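## Task

Press fully home, until it bottoms out and clicks into its latch, each drive blank marked with a blue sticker, and leave every unmarked or differently marked blank untouched. The rack is free-standing: it may lean only a little at most (more counts as failure), and it must finish in its original position.

## Robot and tools

Robot: two arms, left_arm and right_arm, each with six revolute joints and a parallel two-finger gripper with a wrist camera. Their bases sit near (-0.013, +0.284, +0.012) m for left_arm and (-0.052, -0.301, +0.035) m for right_arm, each turned slightly about z. A two-camera stand is fixed behind the arms. Cameras: cam_head_left, cam_head_right, cam_left_wrist, cam_right_wrist, all 672x504.

Frames: the scene frame has its origin at table-top height midway between the nominal bases, +x out over the table, +y toward left_arm, +z up. Arm names do not match image sides. Reported hand positions (metres) and orientations (quat_wxyz) are in the scene frame and may be off by a few centimetres. Motion offsets, however, are along the gripper's own Hand target axes: fingers point along its +z, open and close along its y. end_effector_position is the point between the pads, about 1 cm short of the fingertips.

Row layout (used by both motion tools): 14 numbers, each in [-1, 1]: dx, dy, dz, rx, ry, rz, opening for left_arm, then the same seven for right_arm. Both arms are always included. dx..rz are an offset, not a pose: measured from the arm's Hand target as it was when the action or move began, in that Hand target's axes. 1.0 equals 0.6 m of travel or 180 degrees; rx, ry, rz form one rotation vector. Opening is absolute: +1 fully open (0.094 m), -1 closed. Sending the same offset twice moves the arm twice. Six zeros re-request the current Hand target; a 0 opening is a real half-open command, so resend the present opening to keep a gripper unchanged.

execute_actions(actions, cameras): actions is a list of actions; each action is up to 15 rows, one per 1/30 s control step, every row an offset from that action's starting Hand target (not from the previous row); a short table repeats its last row to fill 15 steps. Each action lasts 0.5 s. An empty list returns state plus images. cameras: list of names, ["all"], [] or null; an unknown name invalidates the call.

move(target, speed, blend, opening_speed, grip_force, blocking, cameras): target is one 14-number row or up to 15 such rows, all offsets from the same starting Hand targets. The grippers follow straight lines, ending together, taking at least 0.5 s and at most 10 s. speed: m/s, 0.002 to 2.9, default 0.25 (turn rate up to twice that in rad/s); one value or one per target. blend: corner rounding in metres for multi-row targets; 0 stops at each. opening_speed: rate on the -1..+1 scale per second, at least 0.2. grip_force: newtons per pad, 10 to 50, one value or one per arm; it persists. blocking=false returns after about 0.5 s while the motion continues. Paths do not avoid obstacles or the other arm; avoid routing a gripper near its own base. The result adds a move: line such as done, off_target, moving, held or fault, plus limits (paced = pose clipped, held = steps withheld).

wait(seconds 0 to 10): lets time pass holding commands. stop(): brakes a running move. zoom_image(camera, region [x0,y0,x1,y1] pixels, at most 504x504): enlarges part of the newest image. read_manual(section="licences"): licence text only. finished_scene(scene 1..3): ends the scene irreversibly; the goal must hold with the robot away.

Results: Hand target is the last commanded pose after clipping; the next offsets count from it. The gripper often rests short of it by up to a few centimetres through friction or weight, which is not proof of contact; a new command (even all zeros) retries, or send the remaining distance as an offset. Orientation commands are clipped to within 40 degrees of the measured one each step. grip_measured uses the opening scale and reads slightly wide when empty. Joint torques are total drive outputs including gravity, offset, noisy, and joints 1 to 3 wrap at ±28 N m. Joint velocities may be reported as within noise. Tool commands lists current commands.

Caution: the rack is loose, so push each blank gently along its insertion direction at low speed, with the target only slightly past the latch point, then command the target back behind the gripper to stop pressing. Do not shove the rack or tip it; it must stay in place. Don't touch blanks of other colours. Avoid hitting fixed or heavy objects, arm-to-arm contact or grippers closing on each other, strain on wrist camera cables, and anything falling off the table. Fast moves hit harder and overshoot. Motors heat while pushing against unreachable targets or holding outstretched: MOTOR HOT appears near 75 °C, at 90 °C the arm folds and idles, at 100 °C it goes limp.

Each tool is called after "Emit:" in YAML: its name, and indented under it one key for each argument.

## Session

Emit:
execute_actions:
  actions: []

Scene clock: 0.00 s.
left_arm: end_effector_position=(+0.2984, +0.1626, +0.1430) grip_measured=+1.000 end_effector_quat_wxyz=(+0.630, +0.017, +0.745, -0.218) | right_arm: end_effector_position=(+0.2499, -0.1156, +0.2255) grip_measured=+1.000 end_effector_quat_wxyz=(+0.536, -0.103, +0.780, +0.307)
Joint positions: left_arm=[-0.352 1.314 0.055 1.147 -0.038 -0.314 0.094] | right_arm=[0.488 0.997 0.393 0.359 -0.195 0.339 0.094]
Joint velocities: within noise
Joint torques (N m): no reading
Heat: left arm: 32 °C; right arm: 31 °C.
Hand target: left_arm +0.3014, +0.1601, +0.1567; +0.646, +0.019, +0.730, -0.221 | right_arm +0.2513, -0.1167, +0.2344; +0.546, -0.106, +0.773, +0.307
Tool commands: left_gripper/opening=+1.0 right_gripper/opening=+1.0

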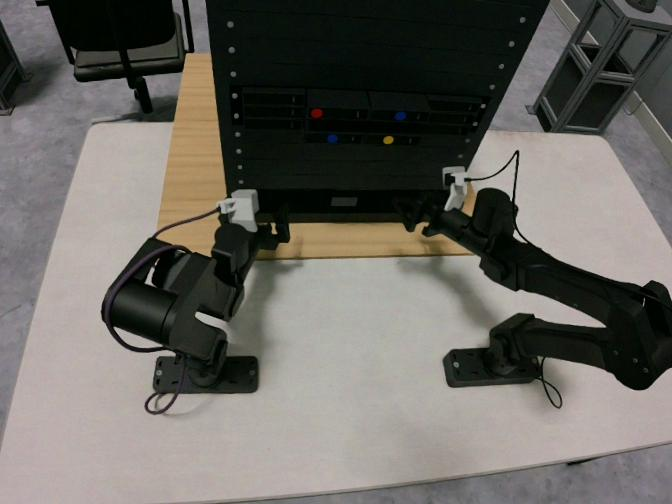

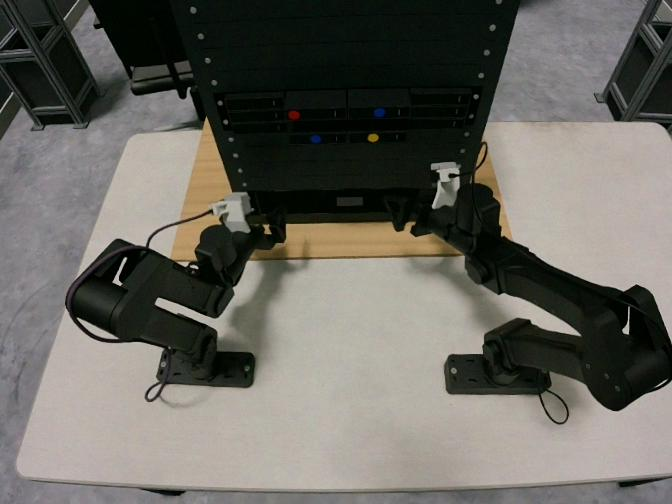

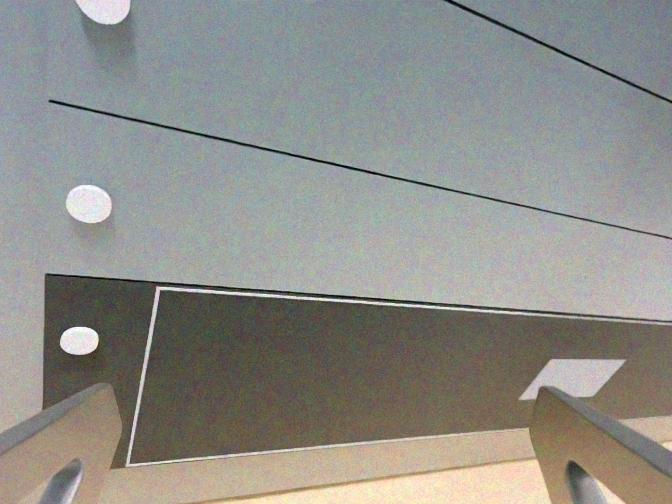

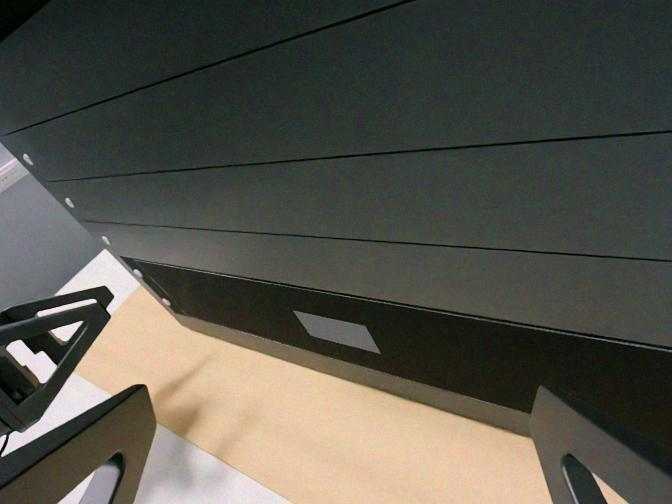

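Emit:
zoom_image:
  camera: "cam_head_left"
  region: [200, 60, 540, 240]

Emit:
zoom_image:
  camera: "cam_head_right"
  region: [190, 60, 510, 240]

Emit:
zoom_image:
  camera: "cam_head_left"
  region: [230, 80, 370, 160]

Emit:
zoom_image:
  camera: "cam_head_left"
  region: [360, 80, 500, 160]

Scaled by 1.482 from the camera's 672x504 image, which has a finer 960x720 frame.

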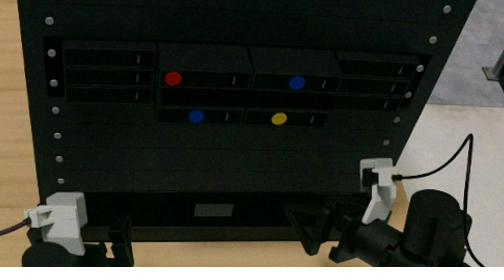

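Scaled by 1.575 from the camera's 672x504 image, which has a finer 960x720 frame.

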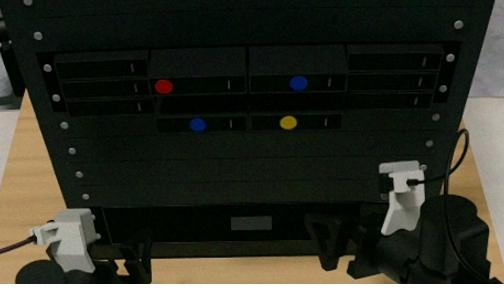

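Scaled by 3.600 from the camera's 672x504 image, which has a finer 960x720 frame.

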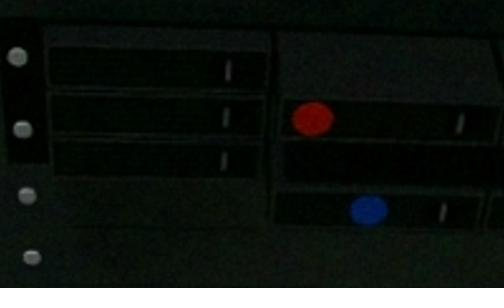

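Scaled by 3.600 from the camera's 672x504 image, which has a finer 960x720 frame.

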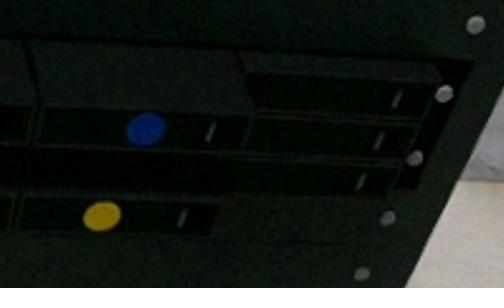

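Emit:
move:
  target: [-0.1703,-0.2483,-0.0382,-0.1096,-0.0384,0.0923,-1,-0.1263,0.043,-0.0588,0.1903,-0.1046,-0.0926,-1]
  cameras: ["all"]

Scene clock: 7.73 s.
left_arm: end_effector_position=(+0.2487, +0.0588, +0.2891) grip_measured=-0.996 end_effector_quat_wxyz=(+0.708, +0.009, +0.706, -0.007) | right_arm: end_effector_position=(+0.2377, -0.1290, +0.3006) grip_measured=-0.985 end_effector_quat_wxyz=(+0.692, -0.025, +0.722, -0.014)
Joint positions: left_arm=[-1.179 1.22 0.615 0.612 -1.198 0.01 0] | right_arm=[1.033 1.052 0.536 0.439 0.98 0.009 0.001]
Joint torques (N m): left_arm=[-0.44 -2.65 8.76 0.96 -0.15 0.07] | right_arm=[0.23 -2.17 8.62 1.8 0.11 -0.13]
Heat: left arm: 33 °C; right arm: 32 °C.
Hand target: left_arm +0.2500, +0.0601, +0.3000; +0.707, +0.000, +0.707, +0.001 | right_arm +0.2399, -0.1301, +0.3201; +0.707, +0.000, +0.707, +0.000
Off the commanded pose: left_arm 0.011 m, 1 deg | right_arm 0.020 m, 4 deg.
move: off_target (left_arm, right_arm)

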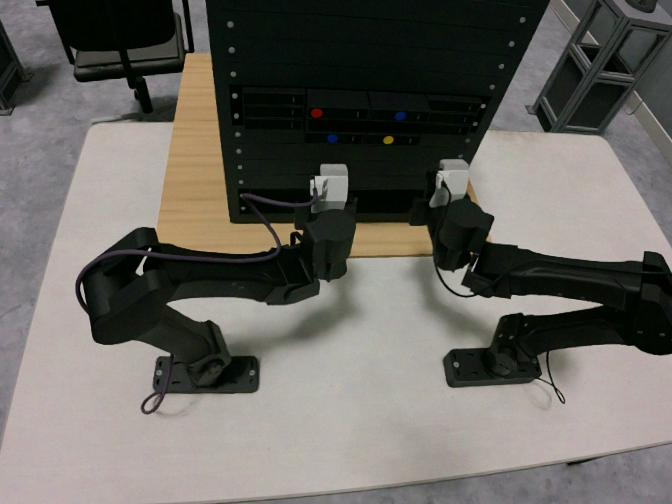

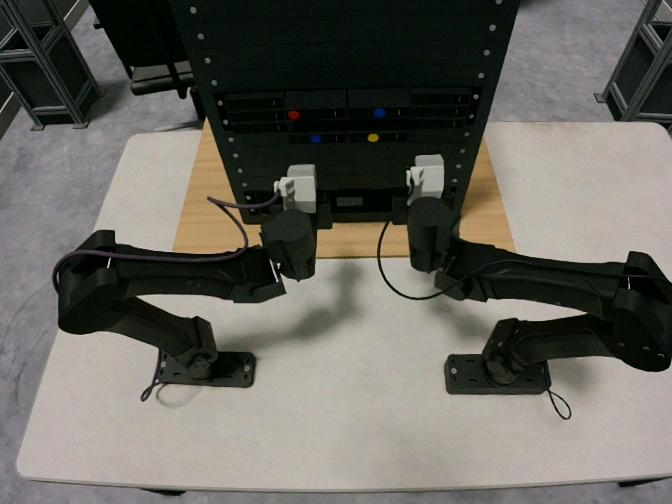

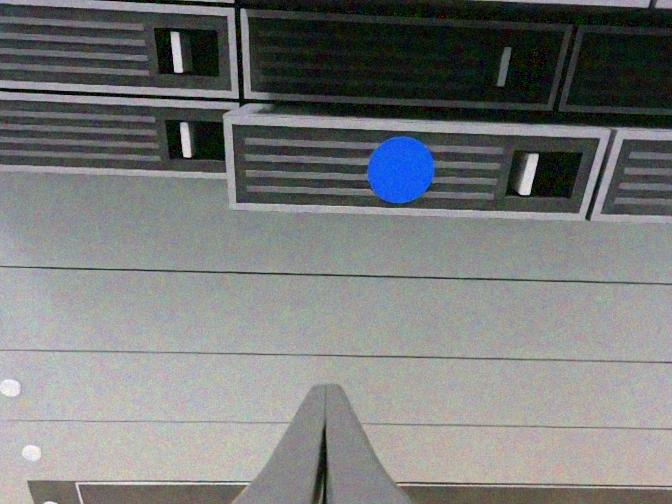

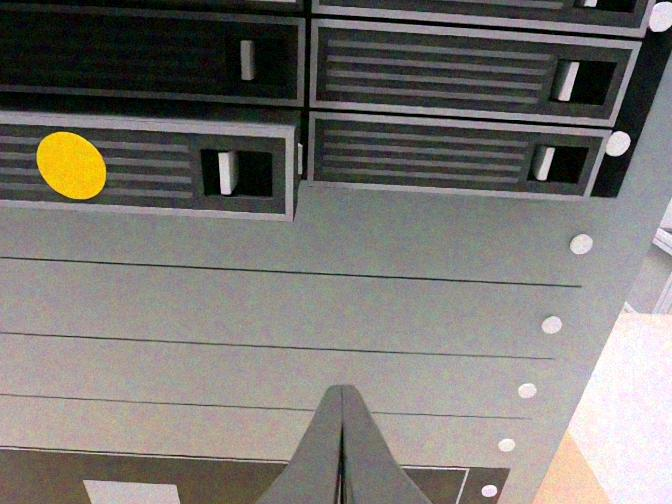

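Emit:
move:
  target: [-0.0767,-0.038,0,0,0,0,-1,0,0,0,0,0,0,-1]
  cameras: ["cam_left_wrist"]

Scene clock: 13.17 s.
left_arm: end_effector_position=(+0.2523, +0.0377, +0.3335) grip_measured=-0.996 end_effector_quat_wxyz=(+0.708, +0.015, +0.706, +0.009) | right_arm: end_effector_position=(+0.2377, -0.1290, +0.3009) grip_measured=-0.985 end_effector_quat_wxyz=(+0.692, -0.025, +0.721, -0.014)
Joint positions: left_arm=[-1.197 1.268 0.832 0.44 -1.231 0.038 0] | right_arm=[1.033 1.052 0.536 0.44 0.98 0.008 0.001]
Joint torques (N m): left_arm=[-0.66 -3.4 9.06 0.97 -0.12 -0.19] | right_arm=[0.2 -2.13 8.59 1.79 0.11 -0.13]
Heat: left arm: 33 °C; right arm: 33 °C.
Hand target: left_arm +0.2500, +0.0372, +0.3460; +0.707, +0.000, +0.707, +0.001 | right_arm +0.2399, -0.1301, +0.3201; +0.707, +0.000, +0.707, +0.000
Off the commanded pose: left_arm 0.013 m, 2 deg | right_arm 0.019 m, 4 deg.
move: off_target (left_arm, right_arm)
Images, in order (width x height): cam_left_wrist 672x504.

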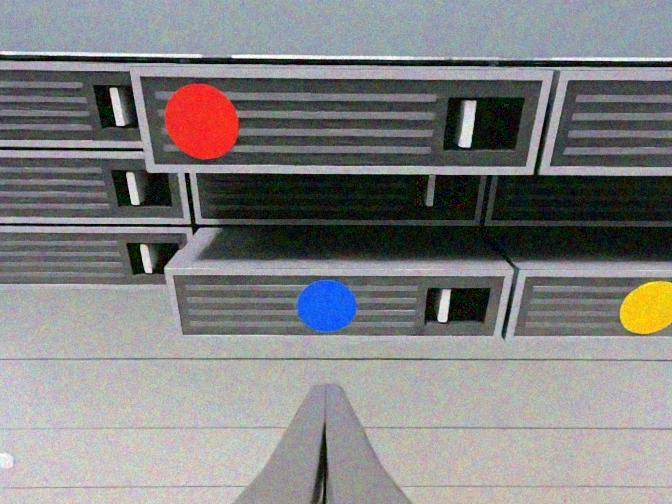

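Emit:
move:
  target:
    - [0,0,0.045,0,0,0,-1,0,0,0,0,0,0,-1]
    - [0,0,0.115,0,0,0,-1,0,0,0,0,0,0,-1]
  speed: [0.08,0.04]
  blend: [0.005,0]
  cameras: ["all"]

Scene clock: 16.27 s.
left_arm: end_effector_position=(+0.3149, +0.0393, +0.3314) grip_measured=-0.996 end_effector_quat_wxyz=(+0.703, +0.011, +0.711, +0.019) | right_arm: end_effector_position=(+0.2377, -0.1290, +0.3009) grip_measured=-0.985 end_effector_quat_wxyz=(+0.692, -0.025, +0.721, -0.014)
Joint positions: left_arm=[-0.992 1.383 0.924 0.439 -1.044 0.025 0] | right_arm=[1.033 1.052 0.536 0.44 0.98 0.008 0.001]
Joint torques (N m): left_arm=[0.65 -4.3 9.21 1.26 0.21 -0.18] | right_arm=[0.2 -2.11 8.57 1.8 0.11 -0.13]
Heat: left arm: 33 °C; right arm: 34 °C.
Hand target: left_arm +0.3190, +0.0373, +0.3460; +0.707, +0.000, +0.707, +0.001 | right_arm +0.2399, -0.1301, +0.3201; +0.707, +0.000, +0.707, +0.000
Off the commanded pose: left_arm 0.015 m, 2 deg | right_arm 0.019 m, 4 deg.
move: off_target (left_arm, right_arm)

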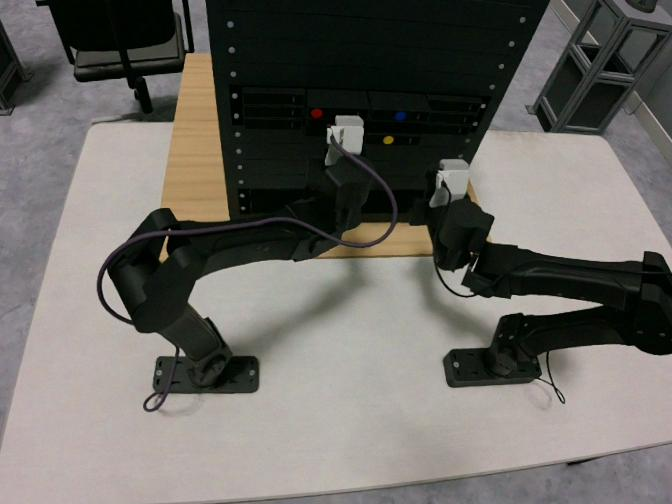

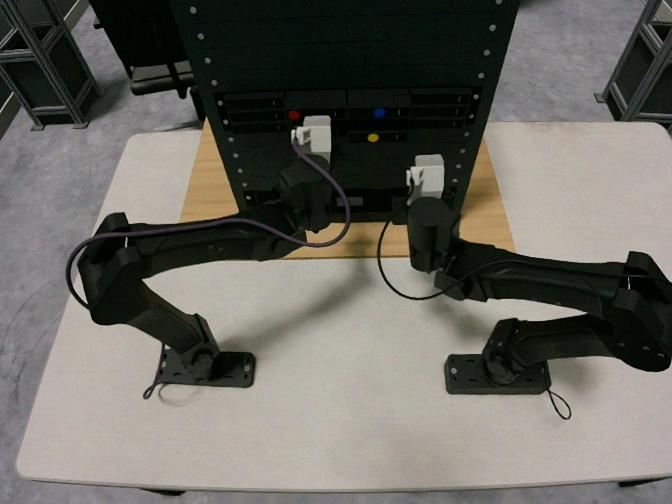

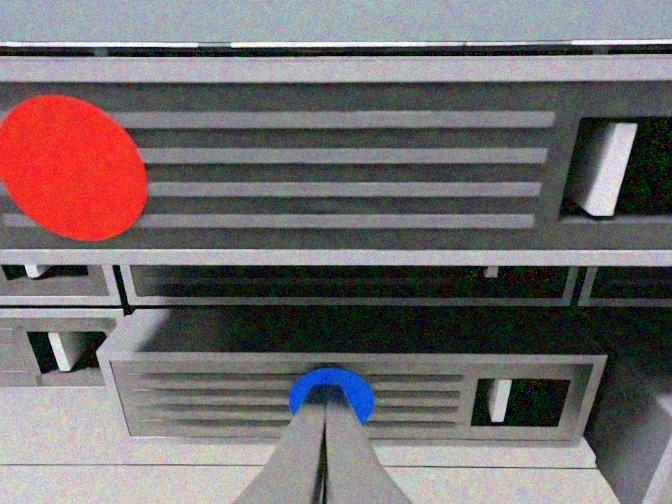

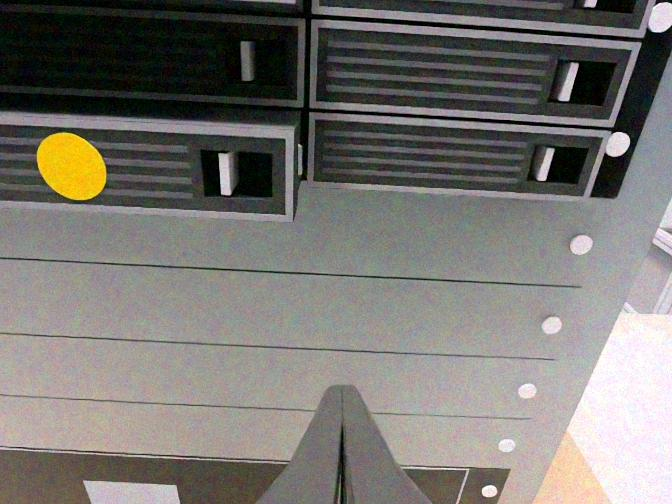

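Emit:
move:
  target: [0,0,0.013,0,0,0,-1,0,0,0,0,0,0,-1]
  speed: 0.03
  cameras: ["cam_left_wrist"]

Emit:
move:
  target: [0,0,0.013,0,0,0,-1,0,0,0,0,0,0,-1]
  speed: 0.03
  cameras: ["cam_left_wrist"]

Scene clock: 18.00 s.
left_arm: end_effector_position=(+0.3216, +0.0378, +0.3302) grip_measured=-0.996 end_effector_quat_wxyz=(+0.702, +0.014, +0.712, +0.019) | right_arm: end_effector_position=(+0.2377, -0.1290, +0.3009) grip_measured=-0.985 end_effector_quat_wxyz=(+0.692, -0.025, +0.721, -0.014)
Joint positions: left_arm=[-0.973 1.4 0.936 0.439 -1.021 0.025 0] | right_arm=[1.033 1.052 0.536 0.44 0.98 0.008 0.001]
Joint torques (N m): left_arm=[0.72 -4.41 9.32 1.3 0.21 -0.16] | right_arm=[0.21 -2.11 8.59 1.8 0.11 -0.12]
Heat: left arm: 33 °C; right arm: 35 °C.
Hand target: left_arm +0.3268, +0.0373, +0.3460; +0.707, +0.000, +0.707, +0.001 | right_arm +0.2399, -0.1301, +0.3201; +0.707, +0.000, +0.707, +0.000
Off the commanded pose: left_arm 0.017 m, 3 deg | right_arm 0.019 m, 4 deg.
move: off_target (left_arm, right_arm)
Images, in order (width x height): cam_left_wrist 672x504.

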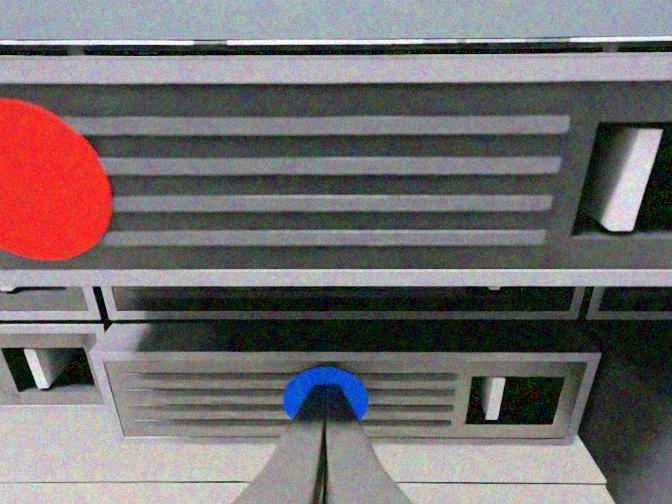

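Scene clock: 19.00 s.
left_arm: end_effector_position=(+0.3286, +0.0382, +0.3302) grip_measured=-0.996 end_effector_quat_wxyz=(+0.702, +0.014, +0.712, +0.020) | right_arm: end_effector_position=(+0.2377, -0.1290, +0.3009) grip_measured=-0.985 end_effector_quat_wxyz=(+0.692, -0.025, +0.721, -0.014)
Joint positions: left_arm=[-0.953 1.415 0.95 0.439 -1.004 0.025 0] | right_arm=[1.033 1.052 0.536 0.44 0.98 0.008 0.001]
Joint torques (N m): left_arm=[0.98 -4.41 9.29 1.34 0.26 -0.17] | right_arm=[0.21 -2.11 8.59 1.8 0.11 -0.13]
Heat: left arm: 33 °C; right arm: 35 °C.
Hand target: left_arm +0.3346, +0.0373, +0.3460; +0.707, +0.000, +0.707, +0.001 | right_arm +0.2399, -0.1301, +0.3201; +0.707, +0.000, +0.707, +0.000
Off the commanded pose: left_arm 0.017 m, 3 deg | right_arm 0.019 m, 4 deg.
move: off_target (left_arm, right_arm)
Images, in order (width x height): cam_left_wrist 672x504.

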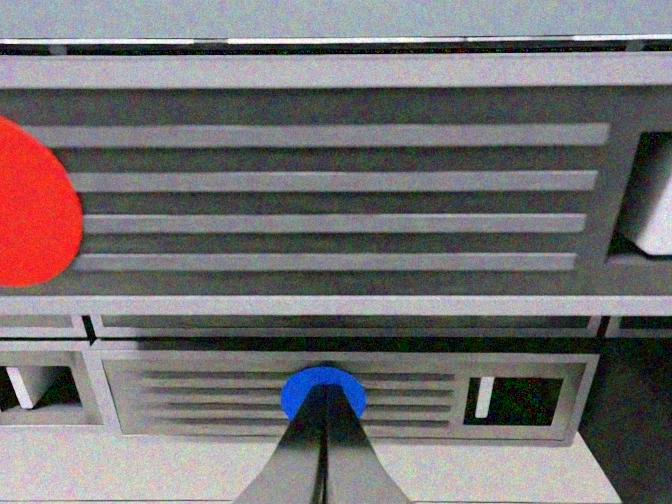

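Emit:
move:
  target: [0,0,0.01,0,0,0,-1,0,0,0,0,0,0,-1]
  speed: 0.03
  cameras: ["cam_left_wrist"]

Emit:
move:
  target: [0,0,0.01,0,0,0,-1,0,0,0,0,0,0,-1]
  speed: 0.03
  cameras: ["cam_left_wrist"]

Scene clock: 20.53 s.
left_arm: end_effector_position=(+0.3323, +0.0383, +0.3305) grip_measured=-0.996 end_effector_quat_wxyz=(+0.702, +0.014, +0.712, +0.020) | right_arm: end_effector_position=(+0.2377, -0.1290, +0.3009) grip_measured=-0.985 end_effector_quat_wxyz=(+0.692, -0.025, +0.721, -0.014)
Joint positions: left_arm=[-0.943 1.423 0.957 0.439 -0.994 0.025 0] | right_arm=[1.033 1.052 0.536 0.44 0.98 0.008 0.001]
Joint torques (N m): left_arm=[1.46 -4.16 9.66 1.39 0.31 -0.15] | right_arm=[0.2 -2.11 8.58 1.8 0.11 -0.13]
Heat: left arm: 33 °C; right arm: 35 °C.
Hand target: left_arm +0.3406, +0.0373, +0.3460; +0.707, +0.000, +0.707, +0.001 | right_arm +0.2399, -0.1301, +0.3201; +0.707, +0.000, +0.707, +0.000
Off the commanded pose: left_arm 0.018 m, 3 deg | right_arm 0.019 m, 4 deg.
move: off_target (left_arm, right_arm)
Images, in order (width x height): cam_left_wrist 672x504.

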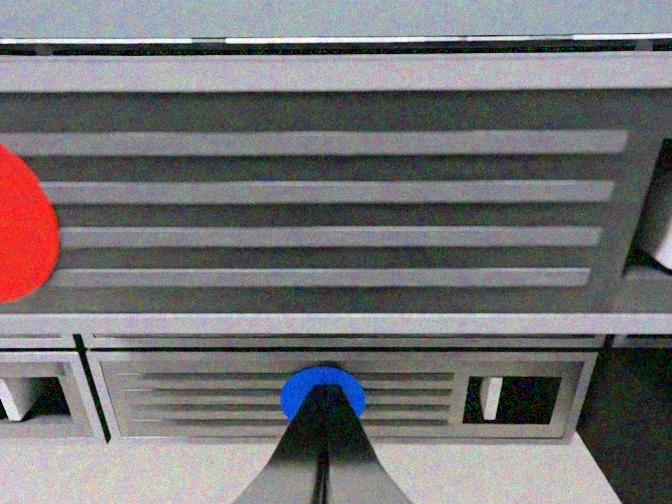

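Scene clock: 21.53 s.
left_arm: end_effector_position=(+0.3325, +0.0377, +0.3305) grip_measured=-0.996 end_effector_quat_wxyz=(+0.702, +0.014, +0.712, +0.019) | right_arm: end_effector_position=(+0.2377, -0.1290, +0.3009) grip_measured=-0.985 end_effector_quat_wxyz=(+0.692, -0.025, +0.721, -0.014)
Joint positions: left_arm=[-0.943 1.424 0.959 0.439 -0.992 0.025 0] | right_arm=[1.033 1.052 0.536 0.44 0.98 0.008 0.001]
Joint torques (N m): left_arm=[2.84 -3.37 10.24 1.42 0.48 -0.15] | right_arm=[0.21 -2.11 8.61 1.8 0.11 -0.14]
Heat: left arm: 33 °C; right arm: 35 °C.
Hand target: left_arm +0.3466, +0.0373, +0.3460; +0.707, +0.000, +0.707, +0.001 | right_arm +0.2399, -0.1301, +0.3201; +0.707, +0.000, +0.707, +0.000
Off the commanded pose: left_arm 0.021 m, 3 deg | right_arm 0.019 m, 4 deg.
move: off_target (left_arm, right_arm)
Images, in order (width x height): cam_left_wrist 672x504.

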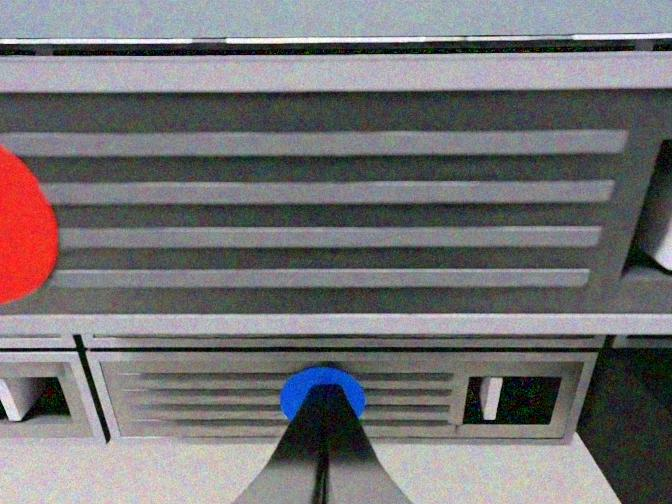

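Emit:
move:
  target:
    - [0,0,-0.09,0,0,0,-1,0,0,0,0,0,0,-1]
    - [0,0.15,-0.2,0,0,0,-1,-0.1,0.05,0,0,0,0,-1]
    - [0,0.15,-0.2,0,0,0,-1,-0.157,0.103,0,0,0,0,-1]
  blend: [0.01,0.03,0]
  speed: 0.15
  cameras: ["all"]

Scene clock: 25.37 s.
left_arm: end_effector_position=(+0.2301, +0.1266, +0.3472) grip_measured=-0.996 end_effector_quat_wxyz=(+0.711, -0.003, +0.704, +0.003) | right_arm: end_effector_position=(+0.2388, -0.0679, +0.4067) grip_measured=-0.985 end_effector_quat_wxyz=(+0.710, -0.003, +0.704, +0.000)
Joint positions: left_arm=[-1.156 0.863 0.674 0.216 -1.205 0.025 0] | right_arm=[1.163 1.242 1.004 0.259 1.121 -0.023 0.001]
Joint torques (N m): left_arm=[-0.69 -1.1 6.05 0.95 -0.05 -0.13] | right_arm=[0.17 -3.52 9.66 0.76 0.05 0.07]
Heat: left arm: 33 °C; right arm: 35 °C.
Hand target: left_arm +0.2266, +0.1272, +0.3461; +0.707, +0.000, +0.707, +0.001 | right_arm +0.2400, -0.0682, +0.4143; +0.707, +0.000, +0.707, +0.000
Off the commanded pose: left_arm 0.004 m, 1 deg | right_arm 0.008 m, 1 deg.
move: done; blend cut to 0.0233 m at target 2

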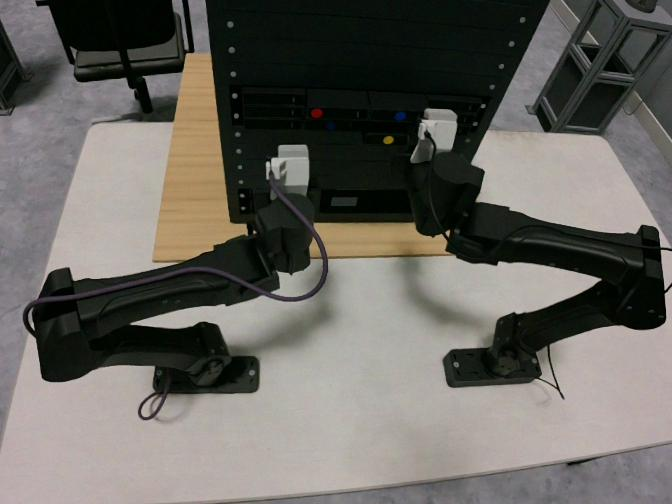

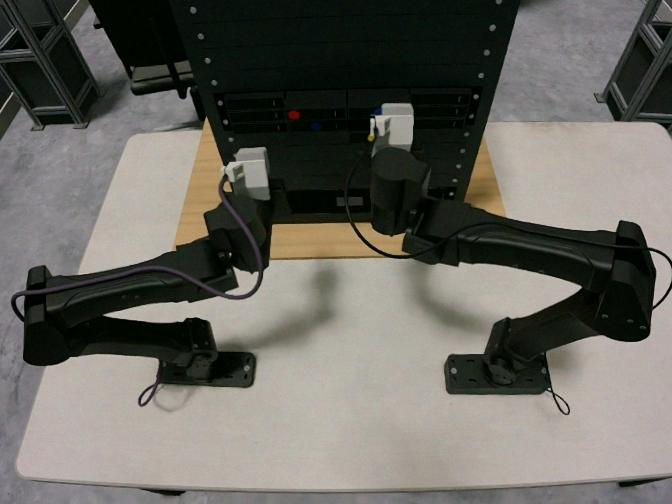

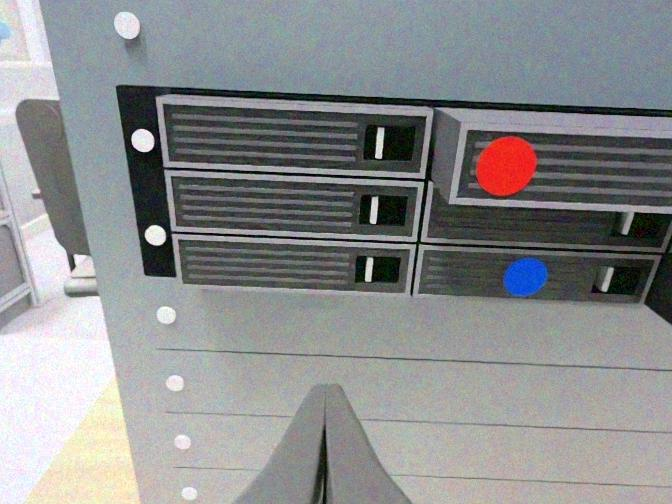

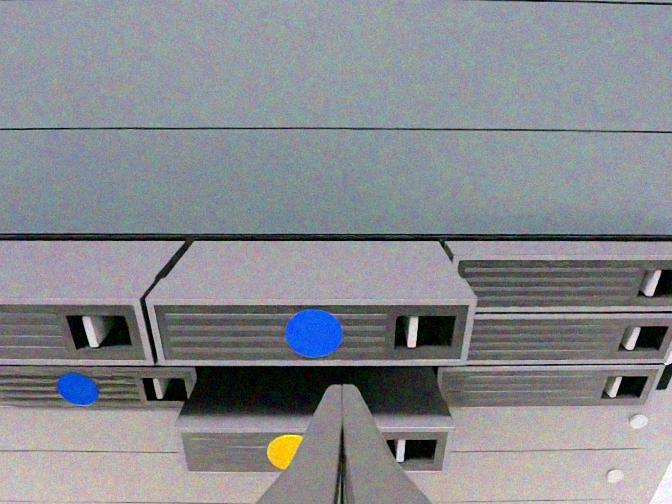

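Emit:
move:
  target:
    - [0,0,0,0,0,0,-1,0.013,0.015,0.04,0,0,0,-1]
    - [0,0,0,0,0,0,-1,0.013,0.015,0.12,0,0,0,-1]
  speed: [0.1,0.06]
  blend: [0.005,0]
  cameras: ["cam_right_wrist","cam_left_wrist"]

Emit:
move:
  target: [0,0,0,0,0,0,-1,0,0,0.015,0,0,0,-1]
  speed: 0.03
  cameras: ["cam_right_wrist"]

Emit:
move:
  target: [0,0,0,0,0,0,-1,0,0,0.012,0,0,0,-1]
  speed: 0.03
  cameras: ["cam_right_wrist"]

Scene clock: 28.50 s.
left_arm: end_effector_position=(+0.2301, +0.1266, +0.3472) grip_measured=-0.996 end_effector_quat_wxyz=(+0.711, -0.003, +0.704, +0.003) | right_arm: end_effector_position=(+0.3073, -0.0583, +0.3918) grip_measured=-0.985 end_effector_quat_wxyz=(+0.698, -0.022, +0.715, -0.017)
Joint positions: left_arm=[-1.156 0.863 0.674 0.216 -1.205 0.025 0] | right_arm=[0.97 1.414 1.114 0.259 0.926 -0.023 0.001]
Joint torques (N m): left_arm=[-0.68 -1.03 6.17 0.96 -0.05 -0.13] | right_arm=[-0.57 -5.11 9.54 1.5 -0.08 0.15]
Heat: left arm: 33 °C; right arm: 35 °C.
Hand target: left_arm +0.2266, +0.1272, +0.3461; +0.707, +0.000, +0.707, +0.001 | right_arm +0.3120, -0.0593, +0.4065; +0.707, +0.000, +0.707, +0.000
Off the commanded pose: left_arm 0.004 m, 1 deg | right_arm 0.015 m, 3 deg.
move: off_target (right_arm)
Images, in order (width x height): cam_left_wrist 672x504, cam_right_wrist 672x504.

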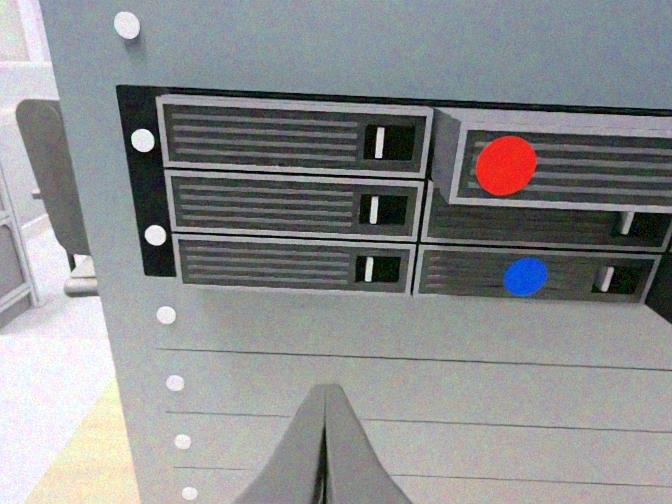

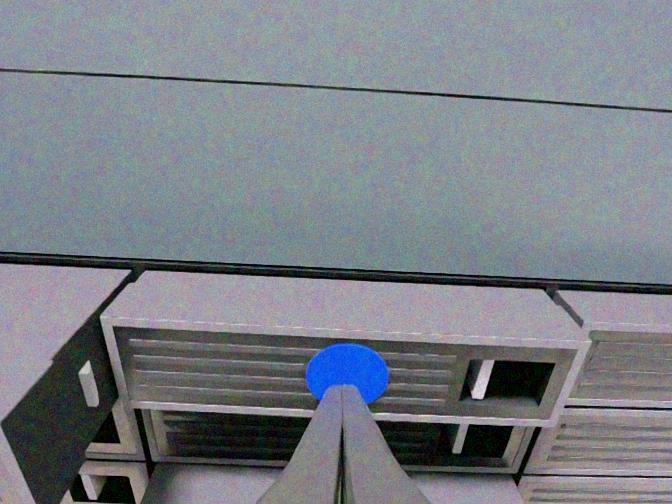

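Scene clock: 29.50 s.
left_arm: end_effector_position=(+0.2301, +0.1266, +0.3472) grip_measured=-0.996 end_effector_quat_wxyz=(+0.711, -0.003, +0.704, +0.003) | right_arm: end_effector_position=(+0.3146, -0.0581, +0.3918) grip_measured=-0.985 end_effector_quat_wxyz=(+0.698, -0.021, +0.716, -0.018)
Joint positions: left_arm=[-1.156 0.863 0.674 0.216 -1.205 0.025 0] | right_arm=[0.952 1.432 1.131 0.259 0.909 -0.023 0.001]
Joint torques (N m): left_arm=[-0.69 -1.13 6.16 0.95 -0.07 -0.13] | right_arm=[-0.92 -5.05 9.65 1.54 -0.09 0.15]
Heat: left arm: 33 °C; right arm: 35 °C.
Hand target: left_arm +0.2266, +0.1272, +0.3461; +0.707, +0.000, +0.707, +0.001 | right_arm +0.3210, -0.0593, +0.4065; +0.707, +0.000, +0.707, +0.000
Off the commanded pose: left_arm 0.004 m, 1 deg | right_arm 0.016 m, 4 deg.
move: off_target (right_arm)
Images, in order (width x height): cam_right_wrist 672x504.

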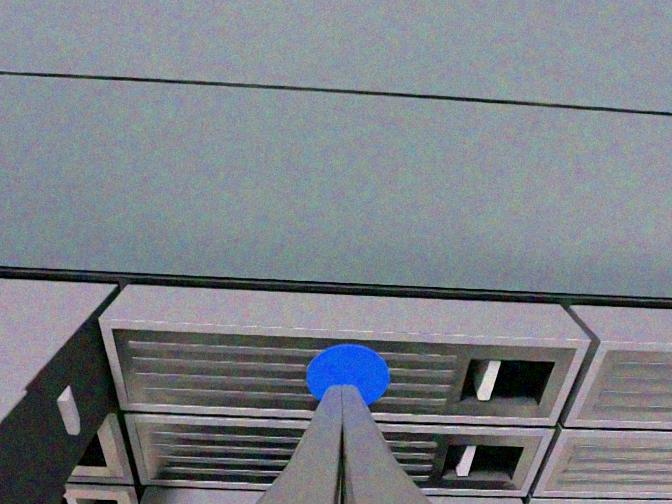

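Scene clock: 30.50 s.
left_arm: end_effector_position=(+0.2301, +0.1266, +0.3472) grip_measured=-0.996 end_effector_quat_wxyz=(+0.711, -0.003, +0.704, +0.003) | right_arm: end_effector_position=(+0.3149, -0.0578, +0.3918) grip_measured=-0.985 end_effector_quat_wxyz=(+0.698, -0.021, +0.716, -0.018)
Joint positions: left_arm=[-1.156 0.863 0.674 0.216 -1.205 0.025 0] | right_arm=[0.952 1.434 1.133 0.259 0.909 -0.023 0.001]
Joint torques (N m): left_arm=[-0.75 -1.14 6.08 0.97 -0.08 -0.11] | right_arm=[-2.54 -4.11 10.5 1.57 -0.23 0.15]
Heat: left arm: 33 °C; right arm: 35 °C.
Hand target: left_arm +0.2266, +0.1272, +0.3461; +0.707, +0.000, +0.707, +0.001 | right_arm +0.3282, -0.0593, +0.4065; +0.707, +0.000, +0.707, +0.000
Off the commanded pose: left_arm 0.004 m, 1 deg | right_arm 0.020 m, 4 deg.
move: off_target (right_arm)
Images, in order (width x height): cam_right_wrist 672x504.

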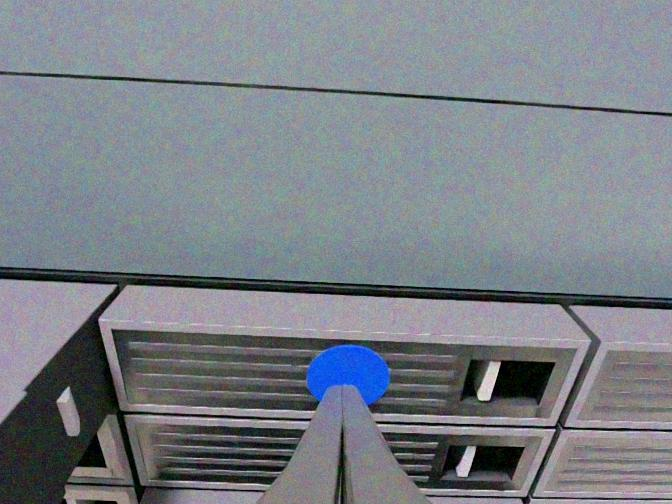

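Emit:
move:
  target: [0,0,0,0,0,0,-1,0,0,-0.17,0,0,0,-1]
  speed: 0.15
  cameras: ["all"]

Scene clock: 32.47 s.
left_arm: end_effector_position=(+0.2301, +0.1266, +0.3472) grip_measured=-0.996 end_effector_quat_wxyz=(+0.711, -0.003, +0.704, +0.003) | right_arm: end_effector_position=(+0.2282, -0.0517, +0.4068) grip_measured=-0.985 end_effector_quat_wxyz=(+0.709, -0.006, +0.705, -0.002)
Joint positions: left_arm=[-1.156 0.863 0.674 0.216 -1.205 0.025 0] | right_arm=[1.225 1.283 1.038 0.259 1.18 -0.023 0.001]
Joint torques (N m): left_arm=[-0.69 -1.09 6.15 0.96 -0.08 -0.12] | right_arm=[0.27 -6.24 5.52 0.96 0.05 0.13]
Heat: left arm: 33 °C; right arm: 35 °C.
Hand target: left_arm +0.2266, +0.1272, +0.3461; +0.707, +0.000, +0.707, +0.001 | right_arm +0.2262, -0.0592, +0.4065; +0.707, +0.000, +0.707, +0.000
Off the commanded pose: left_arm 0.004 m, 1 deg | right_arm 0.008 m, 1 deg.
move: done

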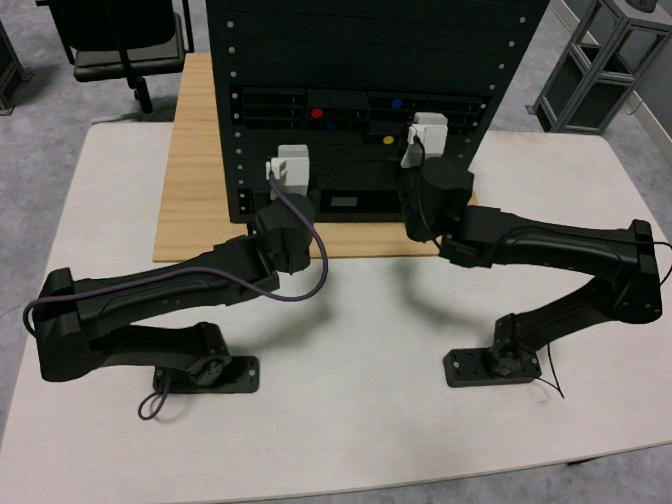

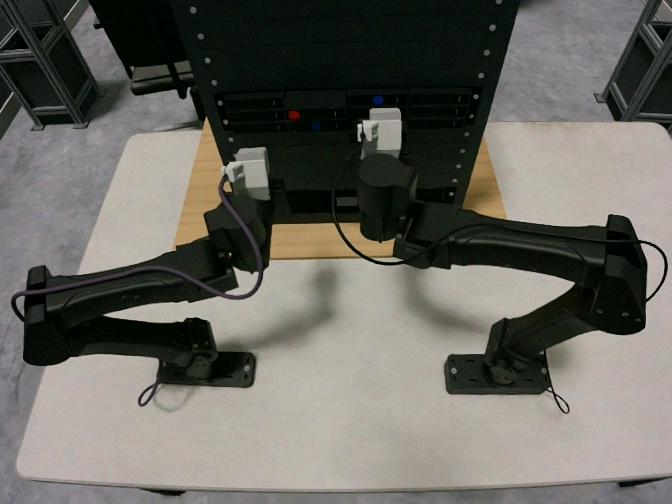

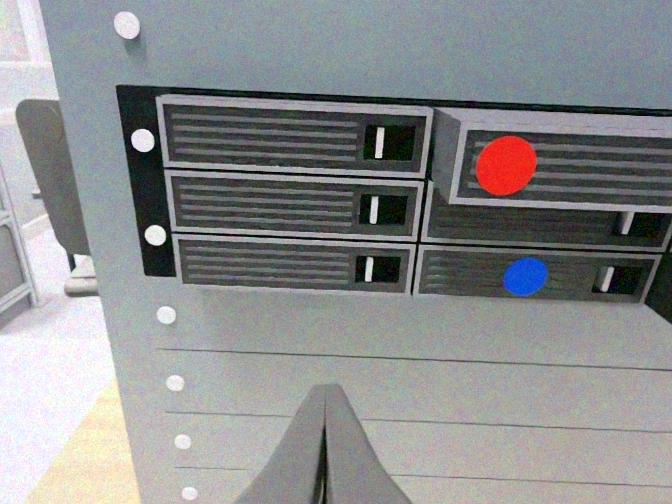

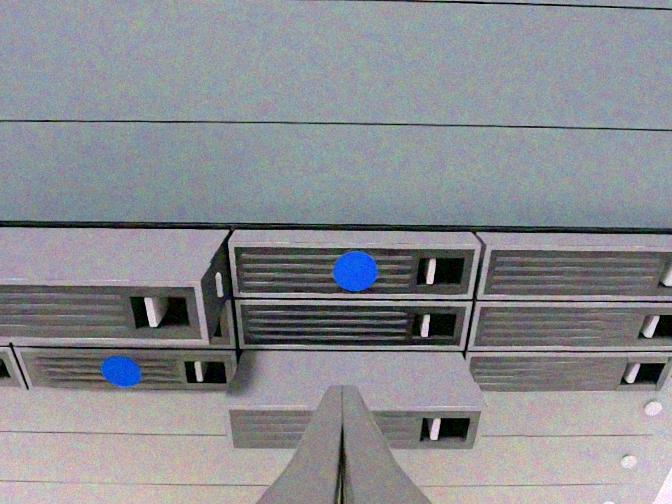

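Emit:
finished_scene:
  scene: 1

The scene is finished: the task was done.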